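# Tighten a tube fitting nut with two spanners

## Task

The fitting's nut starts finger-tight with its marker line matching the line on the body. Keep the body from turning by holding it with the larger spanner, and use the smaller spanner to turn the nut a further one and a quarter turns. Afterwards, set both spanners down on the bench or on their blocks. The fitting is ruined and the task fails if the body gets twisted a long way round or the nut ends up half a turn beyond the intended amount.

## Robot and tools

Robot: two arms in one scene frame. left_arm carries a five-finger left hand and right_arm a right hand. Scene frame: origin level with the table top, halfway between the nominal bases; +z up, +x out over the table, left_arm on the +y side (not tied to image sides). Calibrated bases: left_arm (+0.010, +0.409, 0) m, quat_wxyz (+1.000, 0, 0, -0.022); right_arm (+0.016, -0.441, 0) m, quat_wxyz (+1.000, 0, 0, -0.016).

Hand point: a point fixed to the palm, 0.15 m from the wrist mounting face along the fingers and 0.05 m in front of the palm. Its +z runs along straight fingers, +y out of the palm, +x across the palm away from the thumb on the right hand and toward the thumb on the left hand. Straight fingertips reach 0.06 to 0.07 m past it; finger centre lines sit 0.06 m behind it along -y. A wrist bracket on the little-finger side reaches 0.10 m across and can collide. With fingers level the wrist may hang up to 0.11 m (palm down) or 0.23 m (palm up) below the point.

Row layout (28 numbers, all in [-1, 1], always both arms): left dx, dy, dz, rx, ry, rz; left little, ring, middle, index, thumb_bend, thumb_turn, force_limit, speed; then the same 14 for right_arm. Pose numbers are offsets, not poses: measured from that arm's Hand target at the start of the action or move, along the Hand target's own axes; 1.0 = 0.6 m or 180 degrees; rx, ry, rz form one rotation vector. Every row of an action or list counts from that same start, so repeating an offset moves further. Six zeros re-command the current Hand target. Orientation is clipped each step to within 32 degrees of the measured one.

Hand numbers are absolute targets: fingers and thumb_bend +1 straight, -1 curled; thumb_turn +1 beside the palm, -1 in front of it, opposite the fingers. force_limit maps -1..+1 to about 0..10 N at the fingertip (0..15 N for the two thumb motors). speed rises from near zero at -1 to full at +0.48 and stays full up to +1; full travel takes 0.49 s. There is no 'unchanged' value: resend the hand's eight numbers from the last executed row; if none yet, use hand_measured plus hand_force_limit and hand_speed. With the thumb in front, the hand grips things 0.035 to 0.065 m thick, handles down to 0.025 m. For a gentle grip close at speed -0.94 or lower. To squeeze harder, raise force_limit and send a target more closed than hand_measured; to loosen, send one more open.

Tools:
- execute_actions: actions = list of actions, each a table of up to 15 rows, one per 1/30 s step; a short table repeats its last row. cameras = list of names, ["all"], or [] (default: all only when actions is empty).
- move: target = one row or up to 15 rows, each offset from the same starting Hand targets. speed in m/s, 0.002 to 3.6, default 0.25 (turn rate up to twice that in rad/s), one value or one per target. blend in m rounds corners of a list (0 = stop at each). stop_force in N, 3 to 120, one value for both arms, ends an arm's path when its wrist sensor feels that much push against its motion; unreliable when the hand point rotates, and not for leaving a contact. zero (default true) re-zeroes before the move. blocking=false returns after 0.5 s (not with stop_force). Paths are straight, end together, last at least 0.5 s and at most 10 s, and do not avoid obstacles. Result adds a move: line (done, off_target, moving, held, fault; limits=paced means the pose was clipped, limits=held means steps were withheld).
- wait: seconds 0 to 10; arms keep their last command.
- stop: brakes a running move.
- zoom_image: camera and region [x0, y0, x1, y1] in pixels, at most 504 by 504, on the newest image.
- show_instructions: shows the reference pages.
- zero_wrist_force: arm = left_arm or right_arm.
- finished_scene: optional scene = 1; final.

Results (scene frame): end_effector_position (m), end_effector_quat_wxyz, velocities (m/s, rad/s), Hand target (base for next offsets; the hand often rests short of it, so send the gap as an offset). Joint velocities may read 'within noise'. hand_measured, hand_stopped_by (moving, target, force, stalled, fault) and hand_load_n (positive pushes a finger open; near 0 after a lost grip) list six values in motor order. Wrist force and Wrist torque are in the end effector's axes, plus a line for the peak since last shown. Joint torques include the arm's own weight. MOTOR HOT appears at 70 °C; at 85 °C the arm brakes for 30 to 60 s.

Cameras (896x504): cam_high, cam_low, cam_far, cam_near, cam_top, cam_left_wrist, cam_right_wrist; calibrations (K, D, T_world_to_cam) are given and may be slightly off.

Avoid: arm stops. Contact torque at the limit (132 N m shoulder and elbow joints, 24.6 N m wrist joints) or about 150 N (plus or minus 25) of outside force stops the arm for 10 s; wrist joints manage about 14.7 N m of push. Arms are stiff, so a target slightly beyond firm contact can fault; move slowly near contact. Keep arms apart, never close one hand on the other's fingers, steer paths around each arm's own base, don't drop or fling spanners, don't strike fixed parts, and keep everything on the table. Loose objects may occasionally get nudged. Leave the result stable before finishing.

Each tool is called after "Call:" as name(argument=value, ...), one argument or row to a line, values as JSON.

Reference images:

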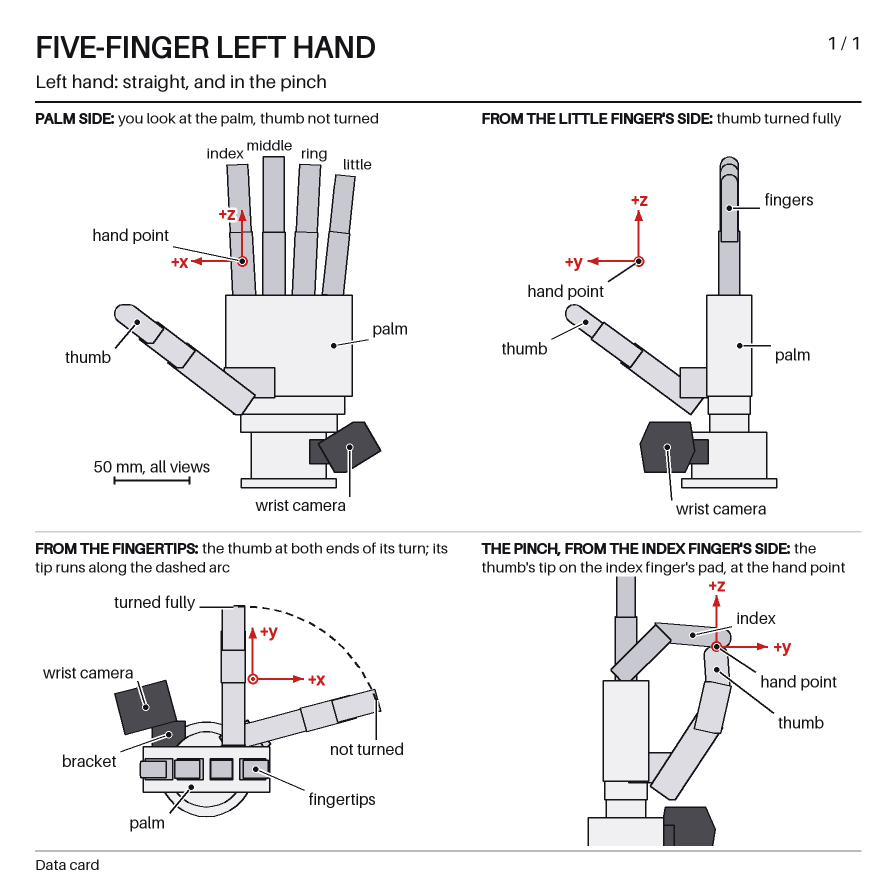

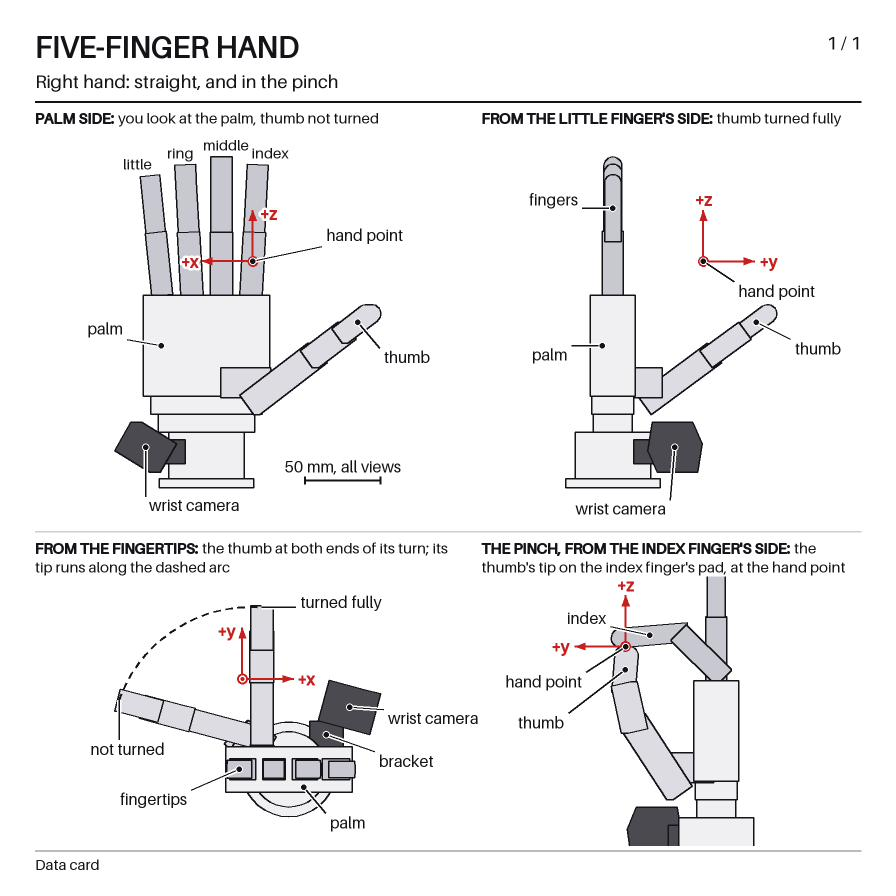

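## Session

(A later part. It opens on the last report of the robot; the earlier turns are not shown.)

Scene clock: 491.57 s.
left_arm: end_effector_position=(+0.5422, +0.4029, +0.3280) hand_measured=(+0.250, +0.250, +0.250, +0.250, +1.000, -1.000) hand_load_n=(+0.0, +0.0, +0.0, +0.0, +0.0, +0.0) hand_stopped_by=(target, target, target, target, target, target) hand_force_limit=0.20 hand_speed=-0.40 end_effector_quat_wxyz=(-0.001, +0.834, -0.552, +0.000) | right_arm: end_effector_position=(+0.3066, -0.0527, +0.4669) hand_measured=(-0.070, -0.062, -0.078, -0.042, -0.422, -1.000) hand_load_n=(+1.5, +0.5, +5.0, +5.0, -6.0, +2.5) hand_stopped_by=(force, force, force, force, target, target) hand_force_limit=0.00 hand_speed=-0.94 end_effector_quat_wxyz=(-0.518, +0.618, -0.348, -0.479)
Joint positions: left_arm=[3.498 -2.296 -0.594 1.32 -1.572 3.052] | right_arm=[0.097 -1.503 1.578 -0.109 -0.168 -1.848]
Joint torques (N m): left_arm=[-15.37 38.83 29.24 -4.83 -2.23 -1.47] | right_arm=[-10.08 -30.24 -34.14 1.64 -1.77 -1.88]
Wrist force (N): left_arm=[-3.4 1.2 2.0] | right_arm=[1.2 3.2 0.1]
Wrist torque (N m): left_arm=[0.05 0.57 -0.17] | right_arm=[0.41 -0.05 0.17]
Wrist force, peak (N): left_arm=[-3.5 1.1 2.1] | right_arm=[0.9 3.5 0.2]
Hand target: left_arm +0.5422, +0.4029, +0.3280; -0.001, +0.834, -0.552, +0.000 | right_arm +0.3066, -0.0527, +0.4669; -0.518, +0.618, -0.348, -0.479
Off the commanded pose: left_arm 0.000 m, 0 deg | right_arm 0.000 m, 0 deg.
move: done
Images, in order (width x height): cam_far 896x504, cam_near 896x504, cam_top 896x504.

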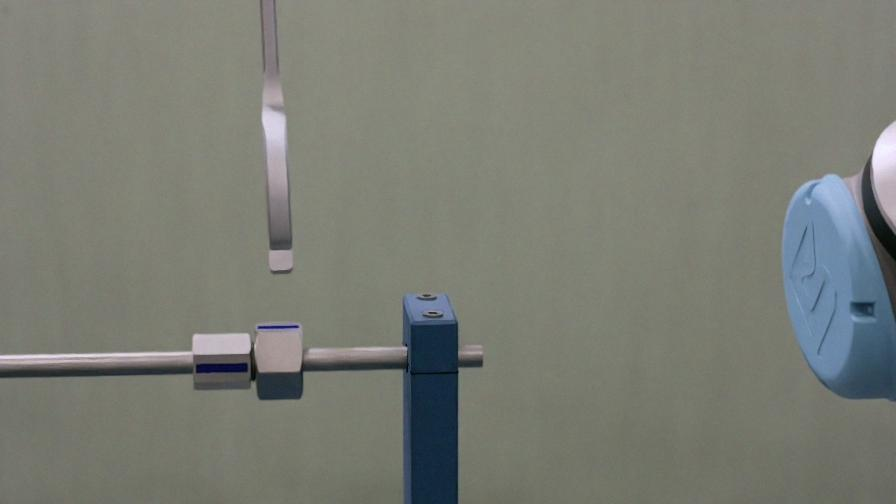

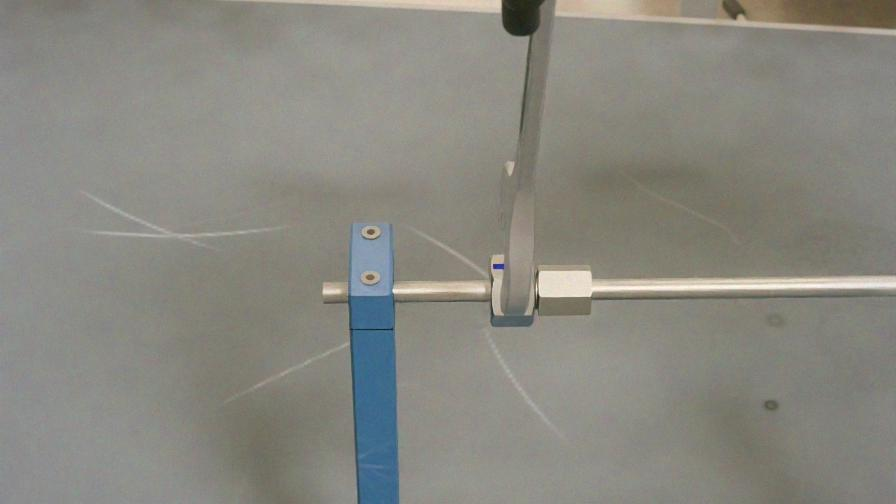

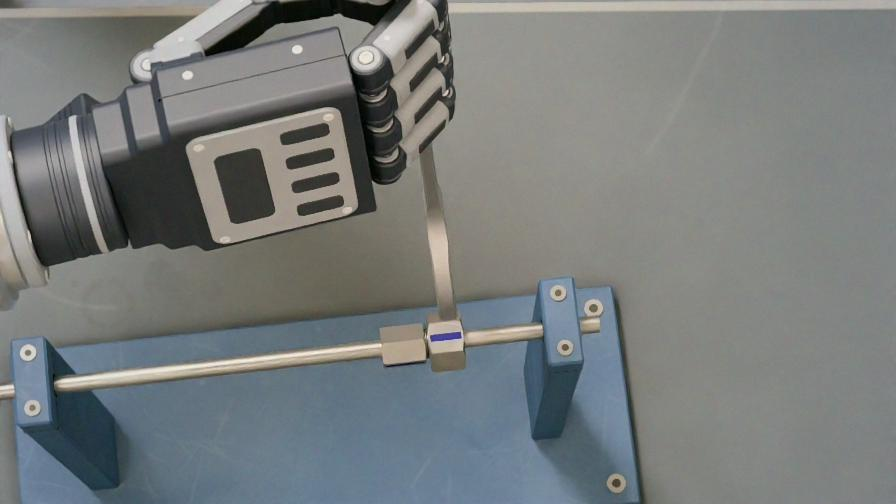

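Call:
move(
  target=[
    [0,0,0,0,0,0,0.25,0.25,0.25,0.25,1.0,-1,0.2,-0.4,-0.1142,0.0115,-0.0022,0,0,0,-0.5,-0.5,-0.6,-0.55,-0.42,-1,0.0,-0.94],
    [0,0,0,0,0,0,0.25,0.25,0.25,0.25,1.0,-1,0.2,-0.4,-0.1825,-0.0461,-0.148,0.019,0.1269,0.0573,-0.5,-0.5,-0.6,-0.55,-0.42,-1,0.0,-0.94],
    [0,0,0,0,0,0,0.25,0.25,0.25,0.25,1.0,-1,0.2,-0.4,-0.1075,-0.1681,-0.2837,0.0457,0.3045,0.1375,-0.5,-0.5,-0.6,-0.55,-0.42,-1,0.0,-0.94],
    [0,0,0,0,0,0,0.25,0.25,0.25,0.25,1.0,-1,0.2,-0.4,0.1006,-0.2682,-0.4063,0.0685,0.4568,0.2063,-0.5,-0.5,-0.6,-0.55,-0.42,-1,0.0,-0.94],
    [0,0,0,0,0,0,0.25,0.25,0.25,0.25,1.0,-1,0.2,-0.4,0.2182,-0.3068,-0.4384,0.0761,0.5075,0.2292,-0.5,-0.5,-0.6,-0.55,-0.42,-1,0.0,-0.94],
  ],
  speed=[0.15,0.22,0.22,0.22,0.22],
  blend=[0.03,0.03,0.03,0.03,0],
  cameras=["all"],
)

Scene clock: 500.93 s.
left_arm: end_effector_position=(+0.5422, +0.4029, +0.3280) hand_measured=(+0.250, +0.250, +0.250, +0.250, +1.000, -1.000) hand_load_n=(+0.0, +0.0, +0.0, +0.0, +0.0, +0.0) hand_stopped_by=(target, target, target, target, target, target) hand_force_limit=0.20 hand_speed=-0.40 end_effector_quat_wxyz=(-0.001, +0.834, -0.552, +0.000) | right_arm: end_effector_position=(+0.5770, -0.2591, +0.4002) hand_measured=(-0.070, -0.062, -0.078, -0.042, -0.422, -1.000) hand_load_n=(+4.0, +2.0, +5.0, +4.0, -6.5, +2.5) hand_stopped_by=(force, force, force, force, target, target) hand_force_limit=0.00 hand_speed=-0.94 end_effector_quat_wxyz=(+0.000, -0.562, +0.827, +0.000)
Joint positions: left_arm=[3.498 -2.296 -0.594 1.32 -1.572 3.052] | right_arm=[0.029 -1.279 1.071 -1.363 -1.572 0.373]
Joint torques (N m): left_arm=[-14.86 39.74 29.65 -4.55 -2.29 -1.15] | right_arm=[11.98 -27.1 -36.39 -2.68 -2.49 2.22]
Wrist force (N): left_arm=[-3.2 1.2 1.9] | right_arm=[-1.3 1.4 2.4]
Wrist torque (N m): left_arm=[0.06 0.54 -0.16] | right_arm=[0.19 -0.10 -0.15]
Wrist force, peak (N): left_arm=[-3.6 1.1 2.0] | right_arm=[2.2 3.1 0.2]
Hand target: left_arm +0.5422, +0.4029, +0.3280; -0.001, +0.834, -0.552, +0.000 | right_arm +0.5770, -0.2591, +0.4002; +0.000, -0.562, +0.827, +0.000
Off the commanded pose: left_arm 0.000 m, 0 deg | right_arm 0.000 m, 0 deg.
move: done
camera_calibration:
cam_left_wrist: T_world_to_cam=[[0.991351, 0.123669, 0.0439264, -0.603486], [0.0886635, -0.877889, 0.470585, 0.154824], [0.0967594, -0.46262, -0.881261, 0.537579], [0, 0, 0, 1]] pos_world=[0.532524, 0.459246, 0.427399]
cam_right_wrist: T_world_to_cam=[[-0.9872, 0.159428, -0.00446289, 0.616732], [0.130764, 0.825097, 0.54965, -0.0891517], [0.0913117, 0.542031, -0.835383, 0.531671], [0, 0, 0, 1]] pos_world=[0.571948, -0.312948, 0.495904]

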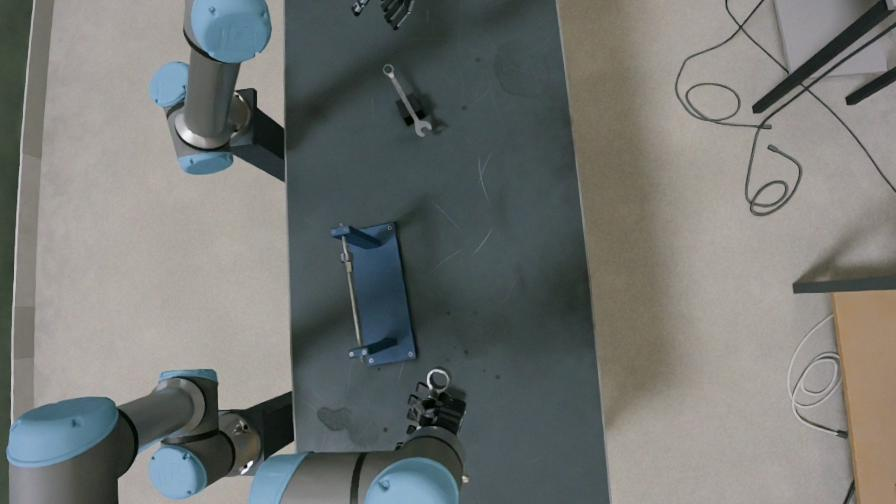

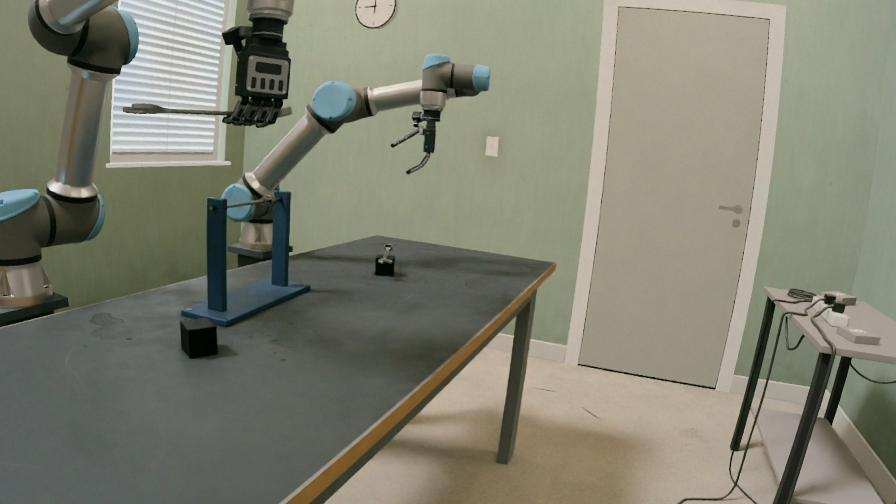

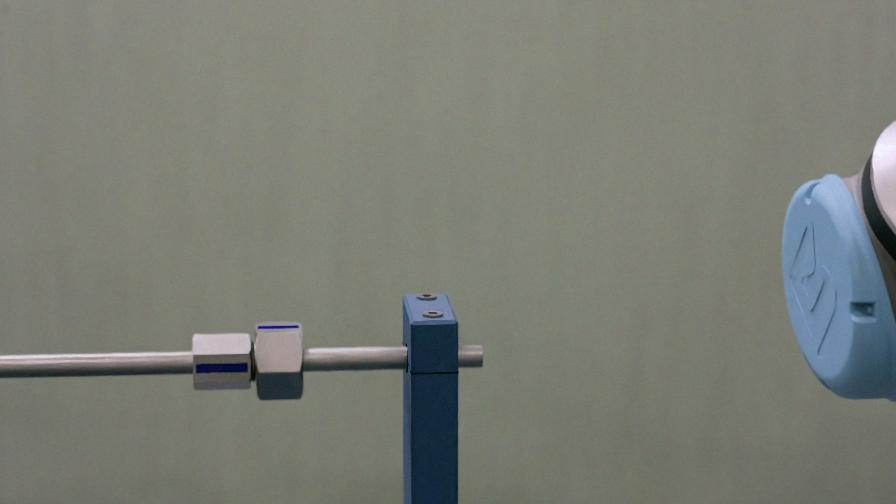

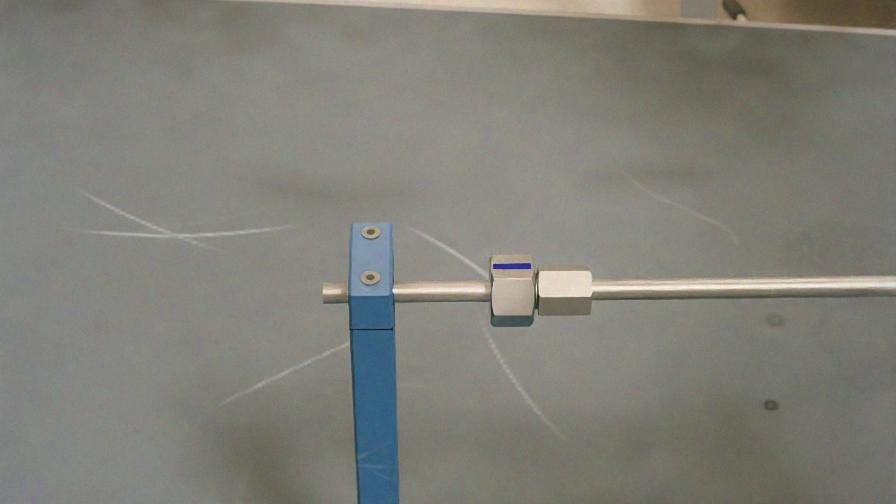

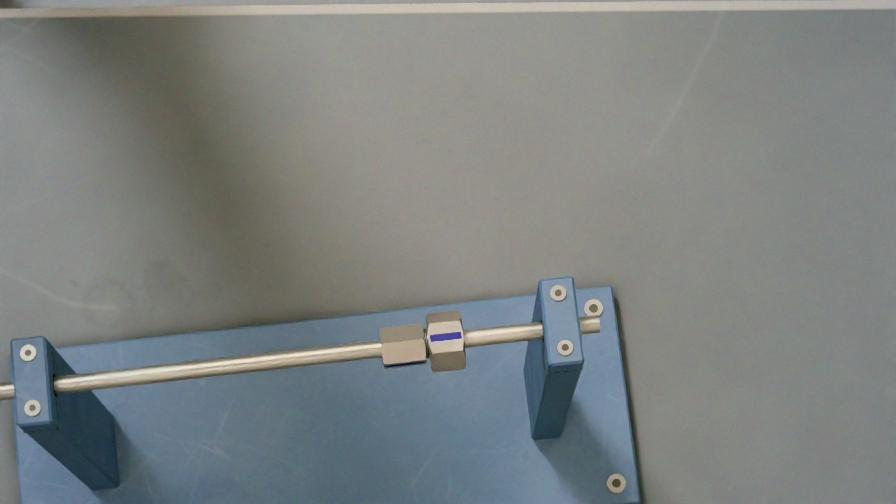

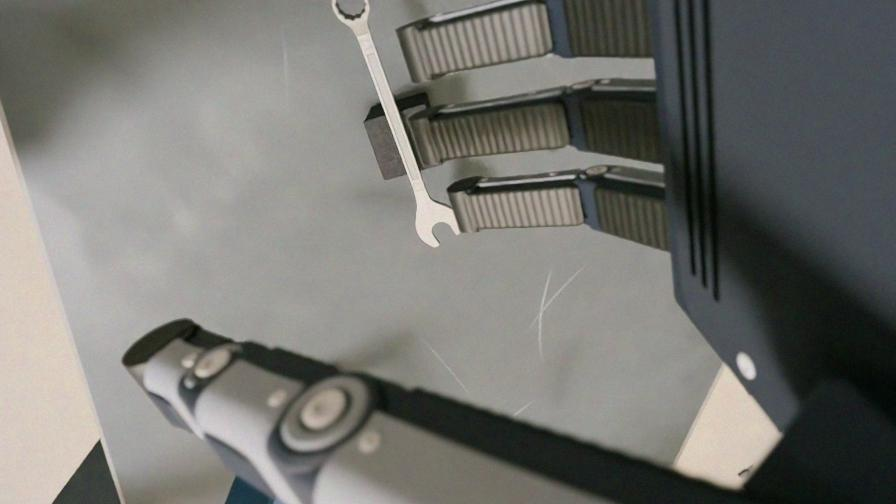

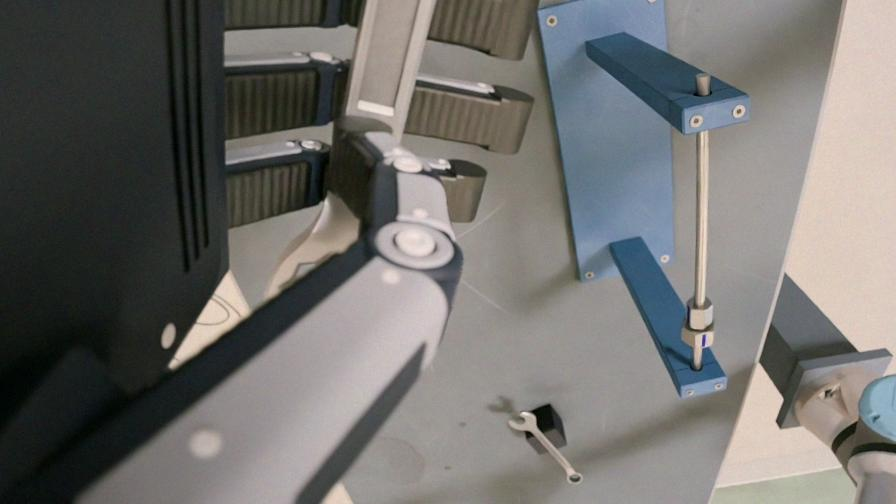

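Call:
move(
  target=[0,0,0,0,0,0,0.25,0.25,0.25,0.25,1.0,-1,0.2,-0.4,0,0,0.4833,0,0,0,-0.5,-0.5,-0.6,-0.55,-0.42,-1,0.0,-0.94],
  speed=0.18,
  cameras=["cam_high","cam_low","cam_right_wrist"],
)

Call:
zoom_image(
  camera="cam_low",
  region=[90, 220, 330, 380],
)

Call:
zoom_image(
  camera="cam_high",
  region=[340, 350, 540, 500],
)

Scene clock: 503.80 s.
left_arm: end_effector_position=(+0.5422, +0.4029, +0.3280) hand_measured=(+0.250, +0.250, +0.250, +0.250, +1.000, -1.000) hand_load_n=(+0.0, +0.0, +0.0, +0.0, +0.0, +0.0) hand_stopped_by=(target, target, target, target, target, target) hand_force_limit=0.20 hand_speed=-0.40 end_effector_quat_wxyz=(-0.001, +0.834, -0.552, +0.000) | right_arm: end_effector_position=(+0.5770, -0.2595, +0.1103) hand_measured=(-0.070, -0.062, -0.078, -0.042, -0.422, -1.000) hand_load_n=(+4.0, +2.0, +5.0, +3.5, -6.5, +2.5) hand_stopped_by=(force, force, force, force, target, target) hand_force_limit=0.00 hand_speed=-0.94 end_effector_quat_wxyz=(+0.000, -0.562, +0.827, +0.000)
Joint positions: left_arm=[3.498 -2.296 -0.594 1.32 -1.572 3.052] | right_arm=[0.029 -1.173 1.689 -2.087 -1.572 0.373]
Joint torques (N m): left_arm=[-15.22 39.17 28.56 -4.58 -2.4 -1.45] | right_arm=[4.81 -27.92 -10.77 -3.49 1.44 2.24]
Wrist force (N): left_arm=[-3.3 1.2 1.8] | right_arm=[-0.9 1.3 2.2]
Wrist torque (N m): left_arm=[0.05 0.55 -0.17] | right_arm=[0.20 -0.15 -0.03]
Wrist force, peak (N): left_arm=[-3.6 1.2 2.0] | right_arm=[-1.1 1.5 4.0]
Hand target: left_arm +0.5422, +0.4029, +0.3280; -0.001, +0.834, -0.552, +0.000 | right_arm +0.5769, -0.2594, +0.1102; +0.000, -0.562, +0.827, +0.000
Off the commanded pose: left_arm 0.000 m, 0 deg | right_arm 0.000 m, 0 deg.
move: done
camera_calibration:
cam_right_wrist: T_world_to_cam=[[-0.987174, 0.159585, -0.00437689, 0.615519], [0.130955, 0.825143, 0.549537, 0.070451], [0.0913096, 0.541915, -0.835458, 0.289691], [0, 0, 0, 1]] pos_world=[0.571947, -0.313348, 0.206003]
Images, in order (width x height): cam_high 896x504, cam_low 896x504, cam_right_wrist 896x504.

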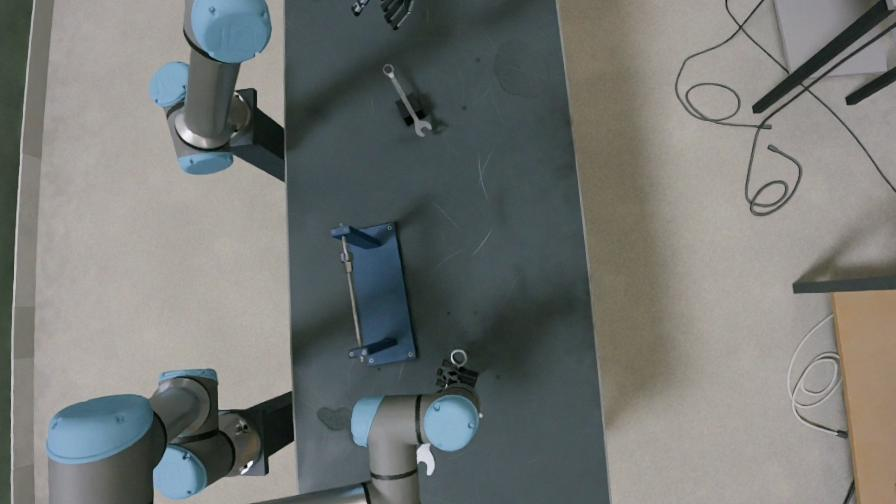

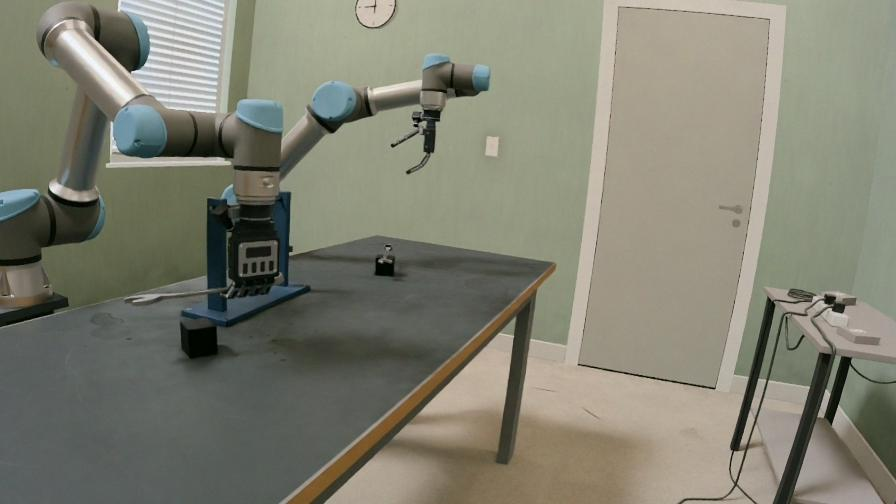

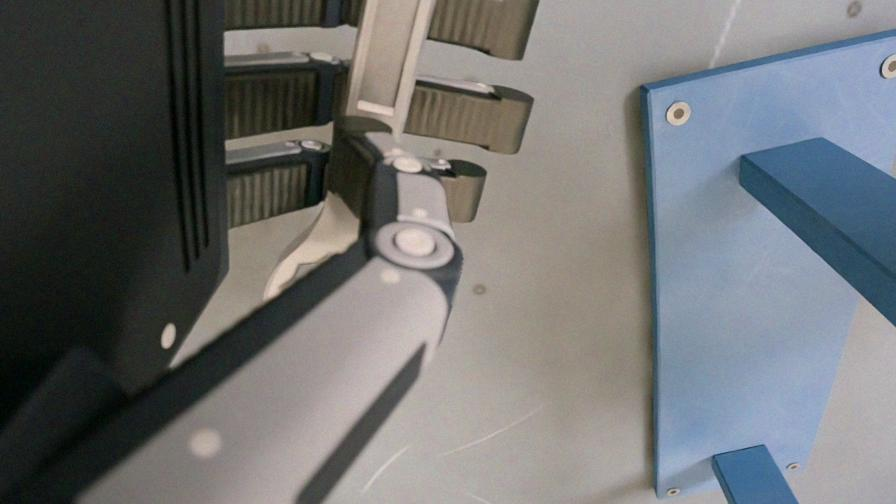

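Scaled by 2.100 from the camera's 896x504 image, which has a finer 1280x720 frame.

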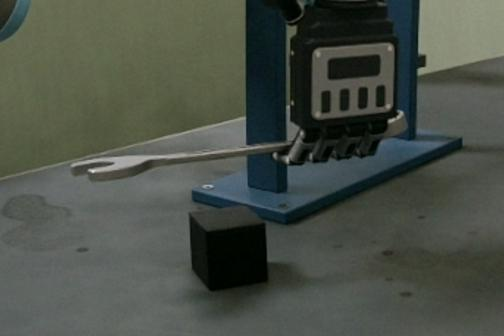

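Scaled by 2.520 from the camera's 896x504 image, which has a finer 1280x720 frame.

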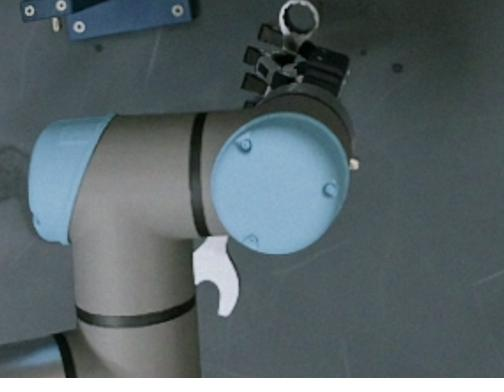

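Call:
move(
  target=[0,0,0,0,0,0,0.25,0.25,0.25,0.25,1.0,-1,0.2,-0.4,0,0,0.0683,0,0,0,-0.5,-0.5,-0.6,-0.55,-0.42,-1,0.0,-0.94],
  speed=0.05,
  stop_force=6,
  cameras=["cam_low"],
)

Call:
zoom_image(
  camera="cam_low",
  region=[90, 240, 310, 380],
)

Scene clock: 506.83 s.
left_arm: end_effector_position=(+0.5422, +0.4029, +0.3280) hand_measured=(+0.250, +0.250, +0.250, +0.250, +1.000, -1.000) hand_load_n=(+0.0, +0.0, +0.0, +0.0, +0.0, +0.0) hand_stopped_by=(target, target, target, target, target, target) hand_force_limit=0.20 hand_speed=-0.40 end_effector_quat_wxyz=(-0.001, +0.834, -0.552, +0.000) | right_arm: end_effector_position=(+0.5769, -0.2595, +0.0692) hand_measured=(-0.070, -0.062, -0.078, -0.042, -0.422, -1.000) hand_load_n=(+4.0, +2.0, +5.0, +4.0, -6.0, +2.5) hand_stopped_by=(force, force, force, force, target, target) hand_force_limit=0.00 hand_speed=-0.94 end_effector_quat_wxyz=(+0.000, -0.562, +0.827, +0.000)
Joint positions: left_arm=[3.498 -2.296 -0.594 1.32 -1.572 3.052] | right_arm=[0.029 -1.12 1.733 -2.183 -1.572 0.373]
Joint torques (N m): left_arm=[-16.87 38.14 28.76 -4.51 -2.31 -1.39] | right_arm=[-8.48 -30.46 -9.08 -3.35 -0.09 -1.52]
Wrist force (N): left_arm=[-3.3 1.2 2.0] | right_arm=[-1.2 1.3 2.5]
Wrist torque (N m): left_arm=[0.05 0.55 -0.17] | right_arm=[0.18 -0.11 -0.07]
Wrist force, peak (N): left_arm=[-3.6 1.0 2.1] | right_arm=[-1.3 1.6 2.8]
Hand target: left_arm +0.5422, +0.4029, +0.3280; -0.001, +0.834, -0.552, +0.000 | right_arm +0.5769, -0.2595, +0.0692; +0.000, -0.562, +0.827, +0.000
Off the commanded pose: left_arm 0.000 m, 0 deg | right_arm 0.000 m, 0 deg.
move: done
Images, in order (width x height): cam_low 896x504.

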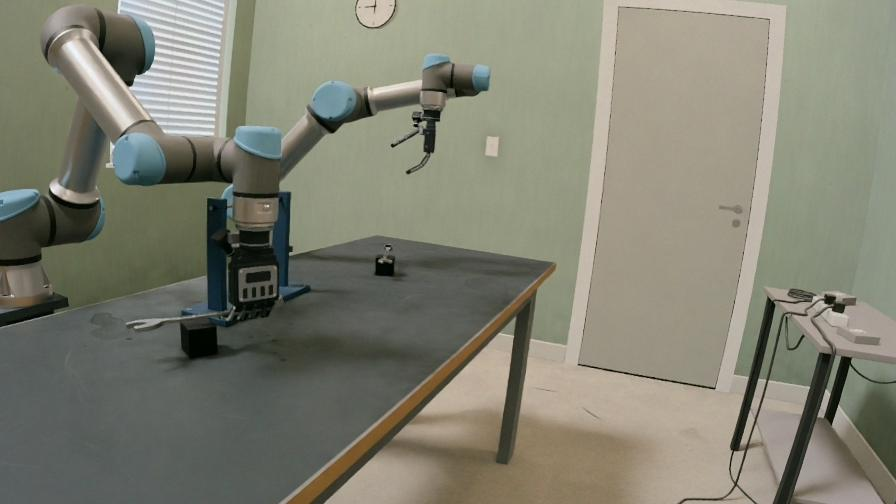

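Scaled by 2.291 from the camera's 896x504 image, which has a finer 1280x720 frame.

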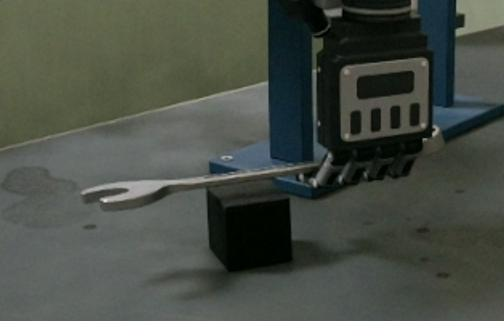

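Call:
move(
  target=[0,0,0,0,0,0,0.25,0.25,0.25,0.25,1.0,-1,0.2,-0.4,0,0,0.03,0,0,0,-0.5,-0.5,-0.6,-0.55,-0.42,-1,0.0,-0.94],
  speed=0.008,
  stop_force=3,
  cameras=["cam_low","cam_right_wrist"],
)

Call:
zoom_image(
  camera="cam_low",
  region=[90, 240, 310, 380],
)

Scene clock: 509.93 s.
left_arm: end_effector_position=(+0.5422, +0.4029, +0.3280) hand_measured=(+0.250, +0.250, +0.250, +0.250, +1.000, -1.000) hand_load_n=(+0.0, +0.0, +0.0, +0.0, +0.0, +0.0) hand_stopped_by=(target, target, target, target, target, target) hand_force_limit=0.20 hand_speed=-0.40 end_effector_quat_wxyz=(-0.001, +0.834, -0.552, +0.000) | right_arm: end_effector_position=(+0.5769, -0.2595, +0.0590) hand_measured=(-0.070, -0.062, -0.078, -0.042, -0.422, -1.000) hand_load_n=(+1.5, +0.5, +4.5, +5.5, -6.5, +2.5) hand_stopped_by=(force, force, force, force, target, target) hand_force_limit=0.00 hand_speed=-0.94 end_effector_quat_wxyz=(+0.000, -0.562, +0.827, +0.000)
Joint positions: left_arm=[3.498 -2.296 -0.594 1.32 -1.572 3.052] | right_arm=[0.029 -1.106 1.743 -2.207 -1.572 0.373]
Joint torques (N m): left_arm=[-15.12 39.35 29.2 -4.64 -2.3 -1.11] | right_arm=[-8.47 -45.14 -31.51 -0.98 0.35 -1.53]
Wrist force (N): left_arm=[-3.3 1.1 1.8] | right_arm=[-1.5 1.3 -0.5]
Wrist torque (N m): left_arm=[0.03 0.55 -0.16] | right_arm=[0.20 0.30 -0.09]
Wrist force, peak (N): left_arm=[-3.6 1.2 2.0] | right_arm=[-1.4 1.6 2.9]
Hand target: left_arm +0.5422, +0.4029, +0.3280; -0.001, +0.834, -0.552, +0.000 | right_arm +0.5769, -0.2595, +0.0590; +0.000, -0.562, +0.827, +0.000 (not the last commanded pose)
Off the commanded pose: left_arm 0.000 m, 0 deg | right_arm 0.008 m, 0 deg.
move: contact (right_arm)
camera_calibration:
cam_right_wrist: T_world_to_cam=[[-0.987187, 0.159504, -0.00443086, 0.615269], [0.130858, 0.825158, 0.549536, 0.0986203], [0.0913093, 0.541915, -0.835458, 0.246778], [0, 0, 0, 1]] pos_world=[0.571948, -0.313248, 0.154703]
Images, in order (width x height): cam_low 896x504, cam_right_wrist 896x504.

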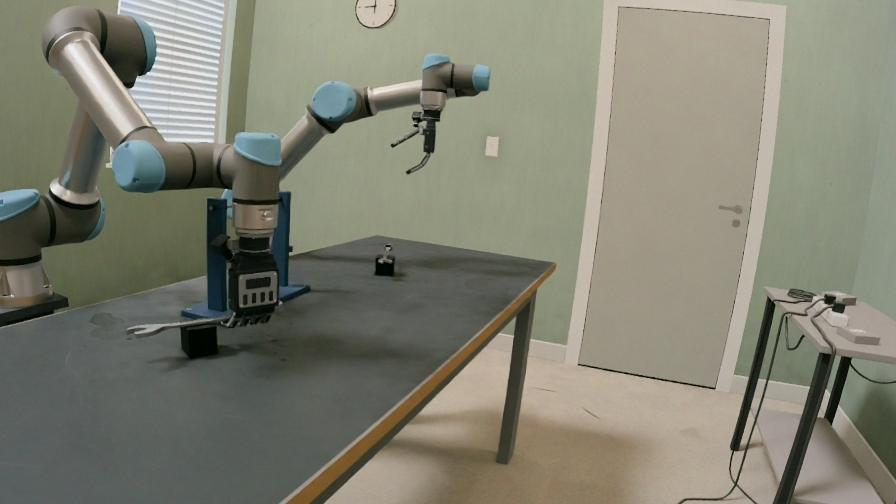

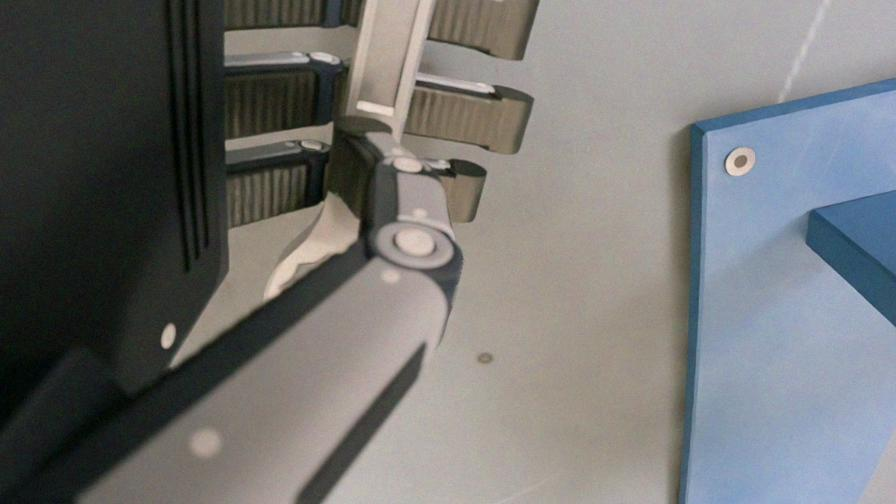

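Scaled by 2.291 from the camera's 896x504 image, which has a finer 1280x720 frame.

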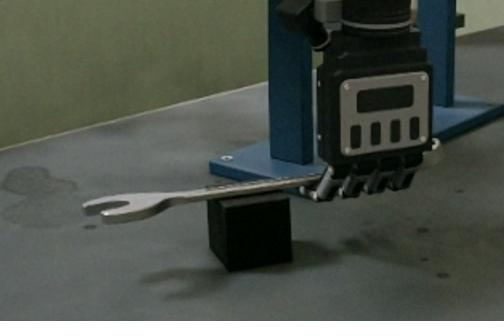

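Call:
move(
  target=[0,0,0,0,0,0,0.25,0.25,0.25,0.25,1.0,-1,0.2,-0.4,0,0,0,0,0,0,0.12,0.12,0.12,0.12,-0.15,-1,0.0,-0.85],
  speed=0.05,
  cameras=["cam_low","cam_right_wrist"],
)

Call:
zoom_image(
  camera="cam_low",
  region=[90, 240, 310, 380],
)

Scene clock: 513.27 s.
left_arm: end_effector_position=(+0.5422, +0.4029, +0.3280) hand_measured=(+0.250, +0.250, +0.250, +0.250, +1.000, -1.000) hand_load_n=(+0.0, +0.0, +0.0, +0.0, +0.0, +0.0) hand_stopped_by=(target, target, target, target, target, target) hand_force_limit=0.20 hand_speed=-0.40 end_effector_quat_wxyz=(-0.001, +0.834, -0.552, +0.000) | right_arm: end_effector_position=(+0.5769, -0.2595, +0.0590) hand_measured=(+0.120, +0.120, +0.120, +0.120, -0.150, -1.000) hand_load_n=(+0.0, +0.0, +0.0, +0.0, +0.0, +0.0) hand_stopped_by=(target, target, target, target, target, target) hand_force_limit=0.00 hand_speed=-0.85 end_effector_quat_wxyz=(+0.000, -0.562, +0.827, +0.000)
Joint positions: left_arm=[3.498 -2.296 -0.594 1.32 -1.572 3.052] | right_arm=[0.029 -1.106 1.743 -2.207 -1.572 0.373]
Joint torques (N m): left_arm=[-15 39.19 29.16 -4.46 -2.23 -1.14] | right_arm=[-8.17 -40.53 -24.49 -2.62 0.45 -1.31]
Wrist force (N): left_arm=[-3.4 1.2 1.9] | right_arm=[-1.6 1.3 0.0]
Wrist torque (N m): left_arm=[0.06 0.58 -0.18] | right_arm=[0.22 0.24 -0.09]
Wrist force, peak (N): left_arm=[-3.6 1.2 1.9] | right_arm=[-2.6 1.0 -0.8]
Hand target: left_arm +0.5422, +0.4029, +0.3280; -0.001, +0.834, -0.552, +0.000 | right_arm +0.5769, -0.2595, +0.0590; +0.000, -0.562, +0.827, +0.000
Off the commanded pose: left_arm 0.000 m, 0 deg | right_arm 0.000 m, 0 deg.
move: done
camera_calibration:
cam_right_wrist: T_world_to_cam=[[-0.987187, 0.159504, -0.00443086, 0.615269], [0.130858, 0.825158, 0.549536, 0.0986203], [0.0913093, 0.541915, -0.835458, 0.246778], [0, 0, 0, 1]] pos_world=[0.571948, -0.313248, 0.154703]
Images, in order (width x height): cam_low 896x504, cam_right_wrist 896x504.

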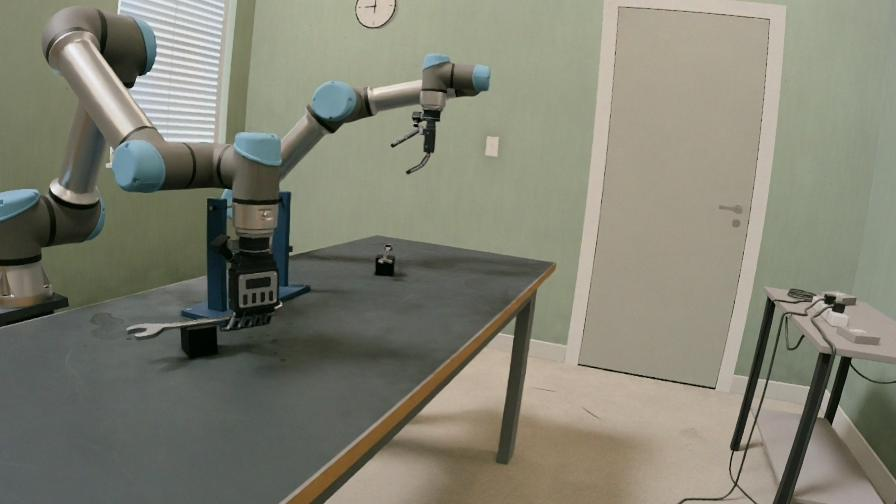

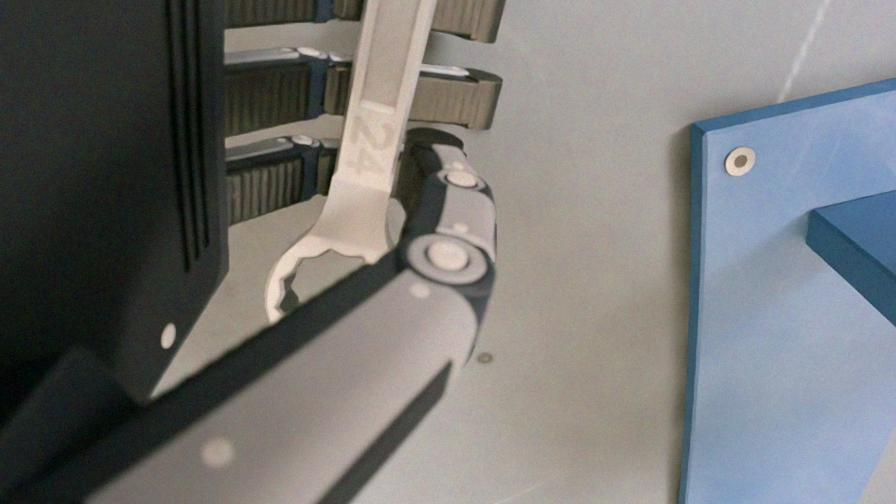

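Scaled by 2.291 from the camera's 896x504 image, which has a finer 1280x720 frame.

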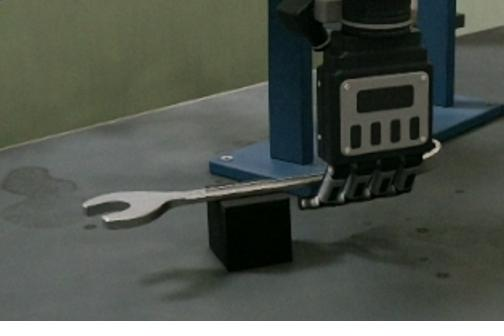

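Call:
move(
  target=[0,0,0,0,0,0,0.25,0.25,0.25,0.25,1.0,-1,0.2,-0.4,0,0,0,0,0,0,0.25,0.25,0.25,0.25,1.0,-1,0.0,-0.4],
  speed=0.05,
  cameras=["cam_low","cam_right_wrist"],
)

Call:
zoom_image(
  camera="cam_low",
  region=[90, 240, 310, 380],
)

Scene clock: 515.73 s.
left_arm: end_effector_position=(+0.5422, +0.4029, +0.3280) hand_measured=(+0.250, +0.250, +0.250, +0.250, +1.000, -1.000) hand_load_n=(+0.0, +0.0, +0.5, +0.0, +0.0, +0.0) hand_stopped_by=(target, target, target, target, target, target) hand_force_limit=0.20 hand_speed=-0.40 end_effector_quat_wxyz=(-0.001, +0.834, -0.552, +0.000) | right_arm: end_effector_position=(+0.5769, -0.2595, +0.0590) hand_measured=(+0.250, +0.250, +0.250, +0.250, +1.000, -1.000) hand_load_n=(+0.0, +0.0, +0.0, +0.0, +0.0, +0.0) hand_stopped_by=(target, target, target, target, target, target) hand_force_limit=0.00 hand_speed=-0.40 end_effector_quat_wxyz=(+0.000, -0.562, +0.827, +0.000)
Joint positions: left_arm=[3.498 -2.296 -0.594 1.32 -1.572 3.052] | right_arm=[0.029 -1.106 1.743 -2.207 -1.572 0.373]
Joint torques (N m): left_arm=[-15.55 39.85 28.75 -4.48 -2.18 -0.93] | right_arm=[-8.11 -32.19 -12.38 -3.02 0.32 -1.33]
Wrist force (N): left_arm=[-3.5 1.2 1.9] | right_arm=[-1.4 1.3 0.1]
Wrist torque (N m): left_arm=[0.05 0.58 -0.18] | right_arm=[0.21 0.21 -0.08]
Wrist force, peak (N): left_arm=[-3.5 1.2 2.1] | right_arm=[-1.5 1.6 0.2]
Hand target: left_arm +0.5422, +0.4029, +0.3280; -0.001, +0.834, -0.552, +0.000 | right_arm +0.5769, -0.2595, +0.0590; +0.000, -0.562, +0.827, +0.000
Off the commanded pose: left_arm 0.000 m, 0 deg | right_arm 0.000 m, 0 deg.
move: done
camera_calibration:
cam_right_wrist: T_world_to_cam=[[-0.987187, 0.159504, -0.00443086, 0.615269], [0.130858, 0.825158, 0.549536, 0.0986203], [0.0913093, 0.541915, -0.835458, 0.246778], [0, 0, 0, 1]] pos_world=[0.571948, -0.313248, 0.154703]
Images, in order (width x height): cam_low 896x504, cam_right_wrist 896x504.

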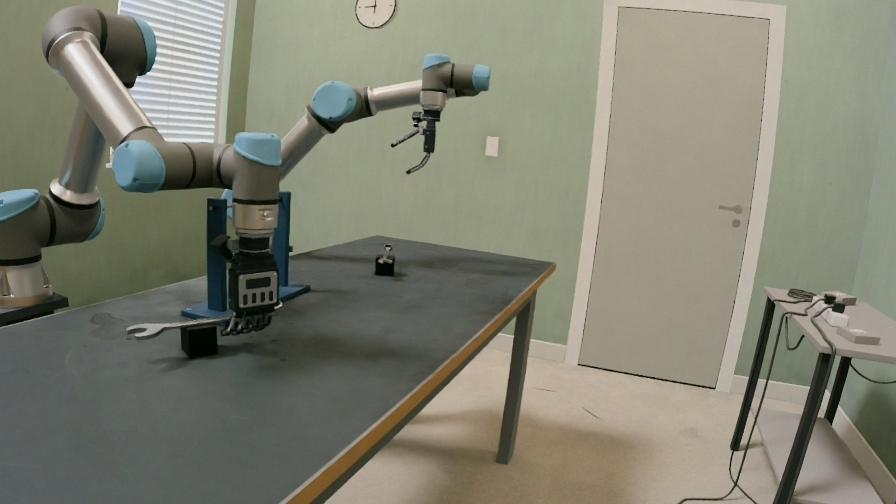

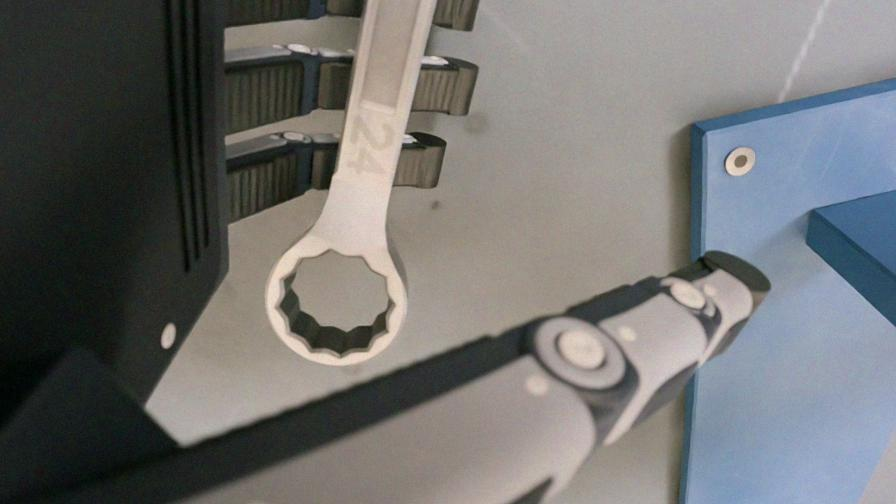

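Scaled by 2.291 from the camera's 896x504 image, which has a finer 1280x720 frame.

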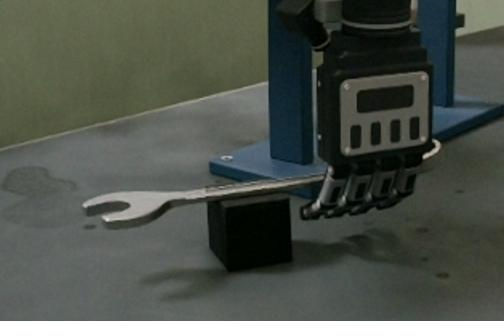

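Call:
move(
  target=[0,0,0,0,0,0,0.25,0.25,0.25,0.25,1.0,-1,0.2,-0.4,0,-0.1083,0,0,0,0,0.25,0.25,0.25,0.25,1.0,-1,0.0,-0.4],
  speed=0.04,
  stop_force=4,
  cameras=["cam_low","cam_right_wrist"],
)

Call:
zoom_image(
  camera="cam_low",
  region=[90, 240, 330, 380],
)

Scene clock: 518.90 s.
left_arm: end_effector_position=(+0.5422, +0.4029, +0.3280) hand_measured=(+0.250, +0.250, +0.250, +0.250, +1.000, -1.000) hand_load_n=(+0.0, +0.0, +0.0, +0.0, +0.0, +0.0) hand_stopped_by=(target, target, target, target, target, target) hand_force_limit=0.20 hand_speed=-0.40 end_effector_quat_wxyz=(-0.001, +0.834, -0.552, +0.000) | right_arm: end_effector_position=(+0.6374, -0.2833, +0.0590) hand_measured=(+0.250, +0.250, +0.250, +0.250, +1.000, -1.000) hand_load_n=(+0.0, +0.0, +0.0, +0.0, -0.5, +0.0) hand_stopped_by=(target, target, target, target, target, target) hand_force_limit=0.00 hand_speed=-0.40 end_effector_quat_wxyz=(+0.000, -0.562, +0.827, +0.000)
Joint positions: left_arm=[3.498 -2.296 -0.594 1.32 -1.572 3.052] | right_arm=[-0.007 -0.997 1.562 -2.136 -1.572 0.337]
Joint torques (N m): left_arm=[-15.52 38.27 28.62 -4.44 -2.2 -1.13] | right_arm=[-10.41 -34.43 -32.93 -0.98 -0.2 -1.91]
Wrist force (N): left_arm=[-3.3 0.9 2.0] | right_arm=[-1.2 1.4 -0.1]
Wrist torque (N m): left_arm=[0.01 0.55 -0.15] | right_arm=[0.24 0.19 -0.03]
Wrist force, peak (N): left_arm=[-3.5 1.2 2.1] | right_arm=[-1.3 2.1 0.3]
Hand target: left_arm +0.5422, +0.4029, +0.3280; -0.001, +0.834, -0.552, +0.000 | right_arm +0.6374, -0.2833, +0.0590; +0.000, -0.562, +0.827, +0.000
Off the commanded pose: left_arm 0.000 m, 0 deg | right_arm 0.000 m, 0 deg.
move: done
camera_calibration:
cam_right_wrist: T_world_to_cam=[[-0.987187, 0.159504, -0.00443086, 0.678707], [0.130858, 0.825158, 0.549536, 0.110438], [0.0913093, 0.541915, -0.835458, 0.254215], [0, 0, 0, 1]] pos_world=[0.632348, -0.337148, 0.154703]
Images, in order (width x height): cam_low 896x504, cam_right_wrist 896x504.

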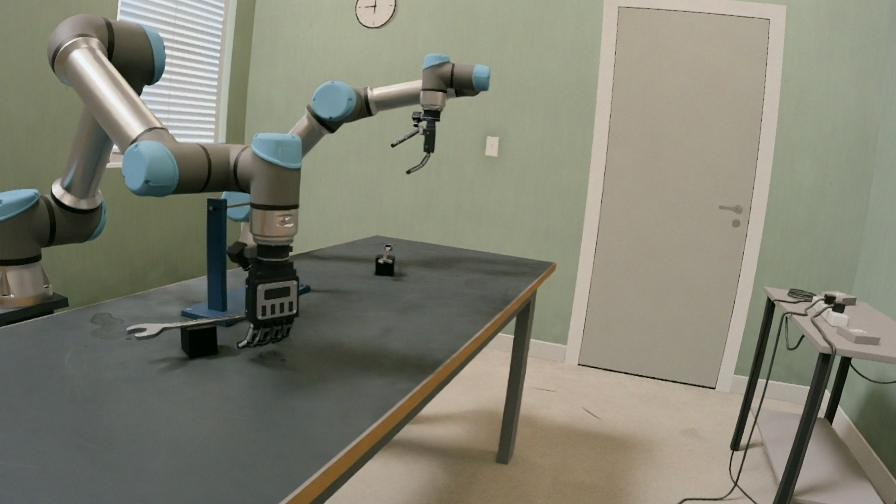

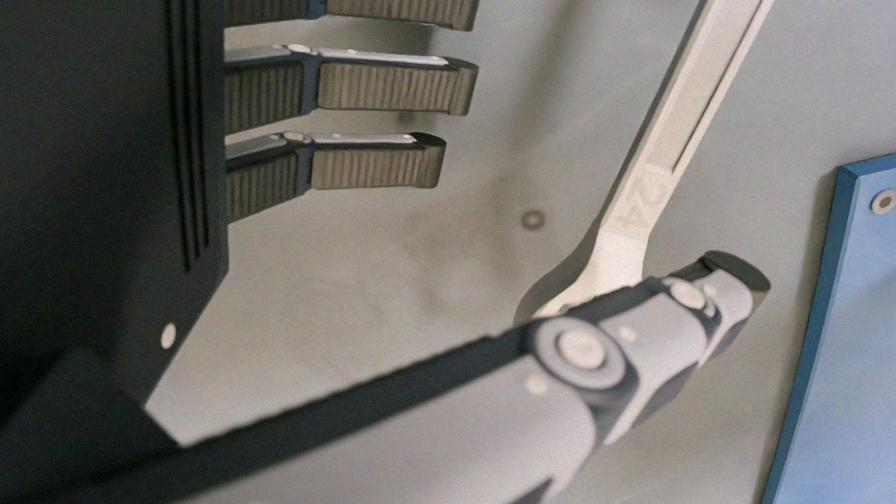

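Scaled by 2.100 from the camera's 896x504 image, which has a finer 1280x720 frame.

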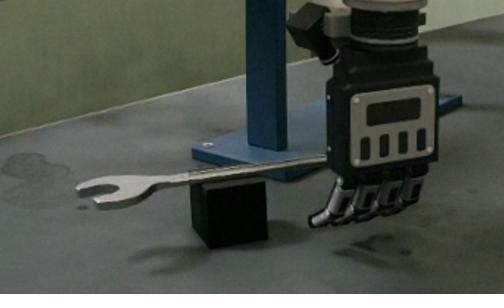

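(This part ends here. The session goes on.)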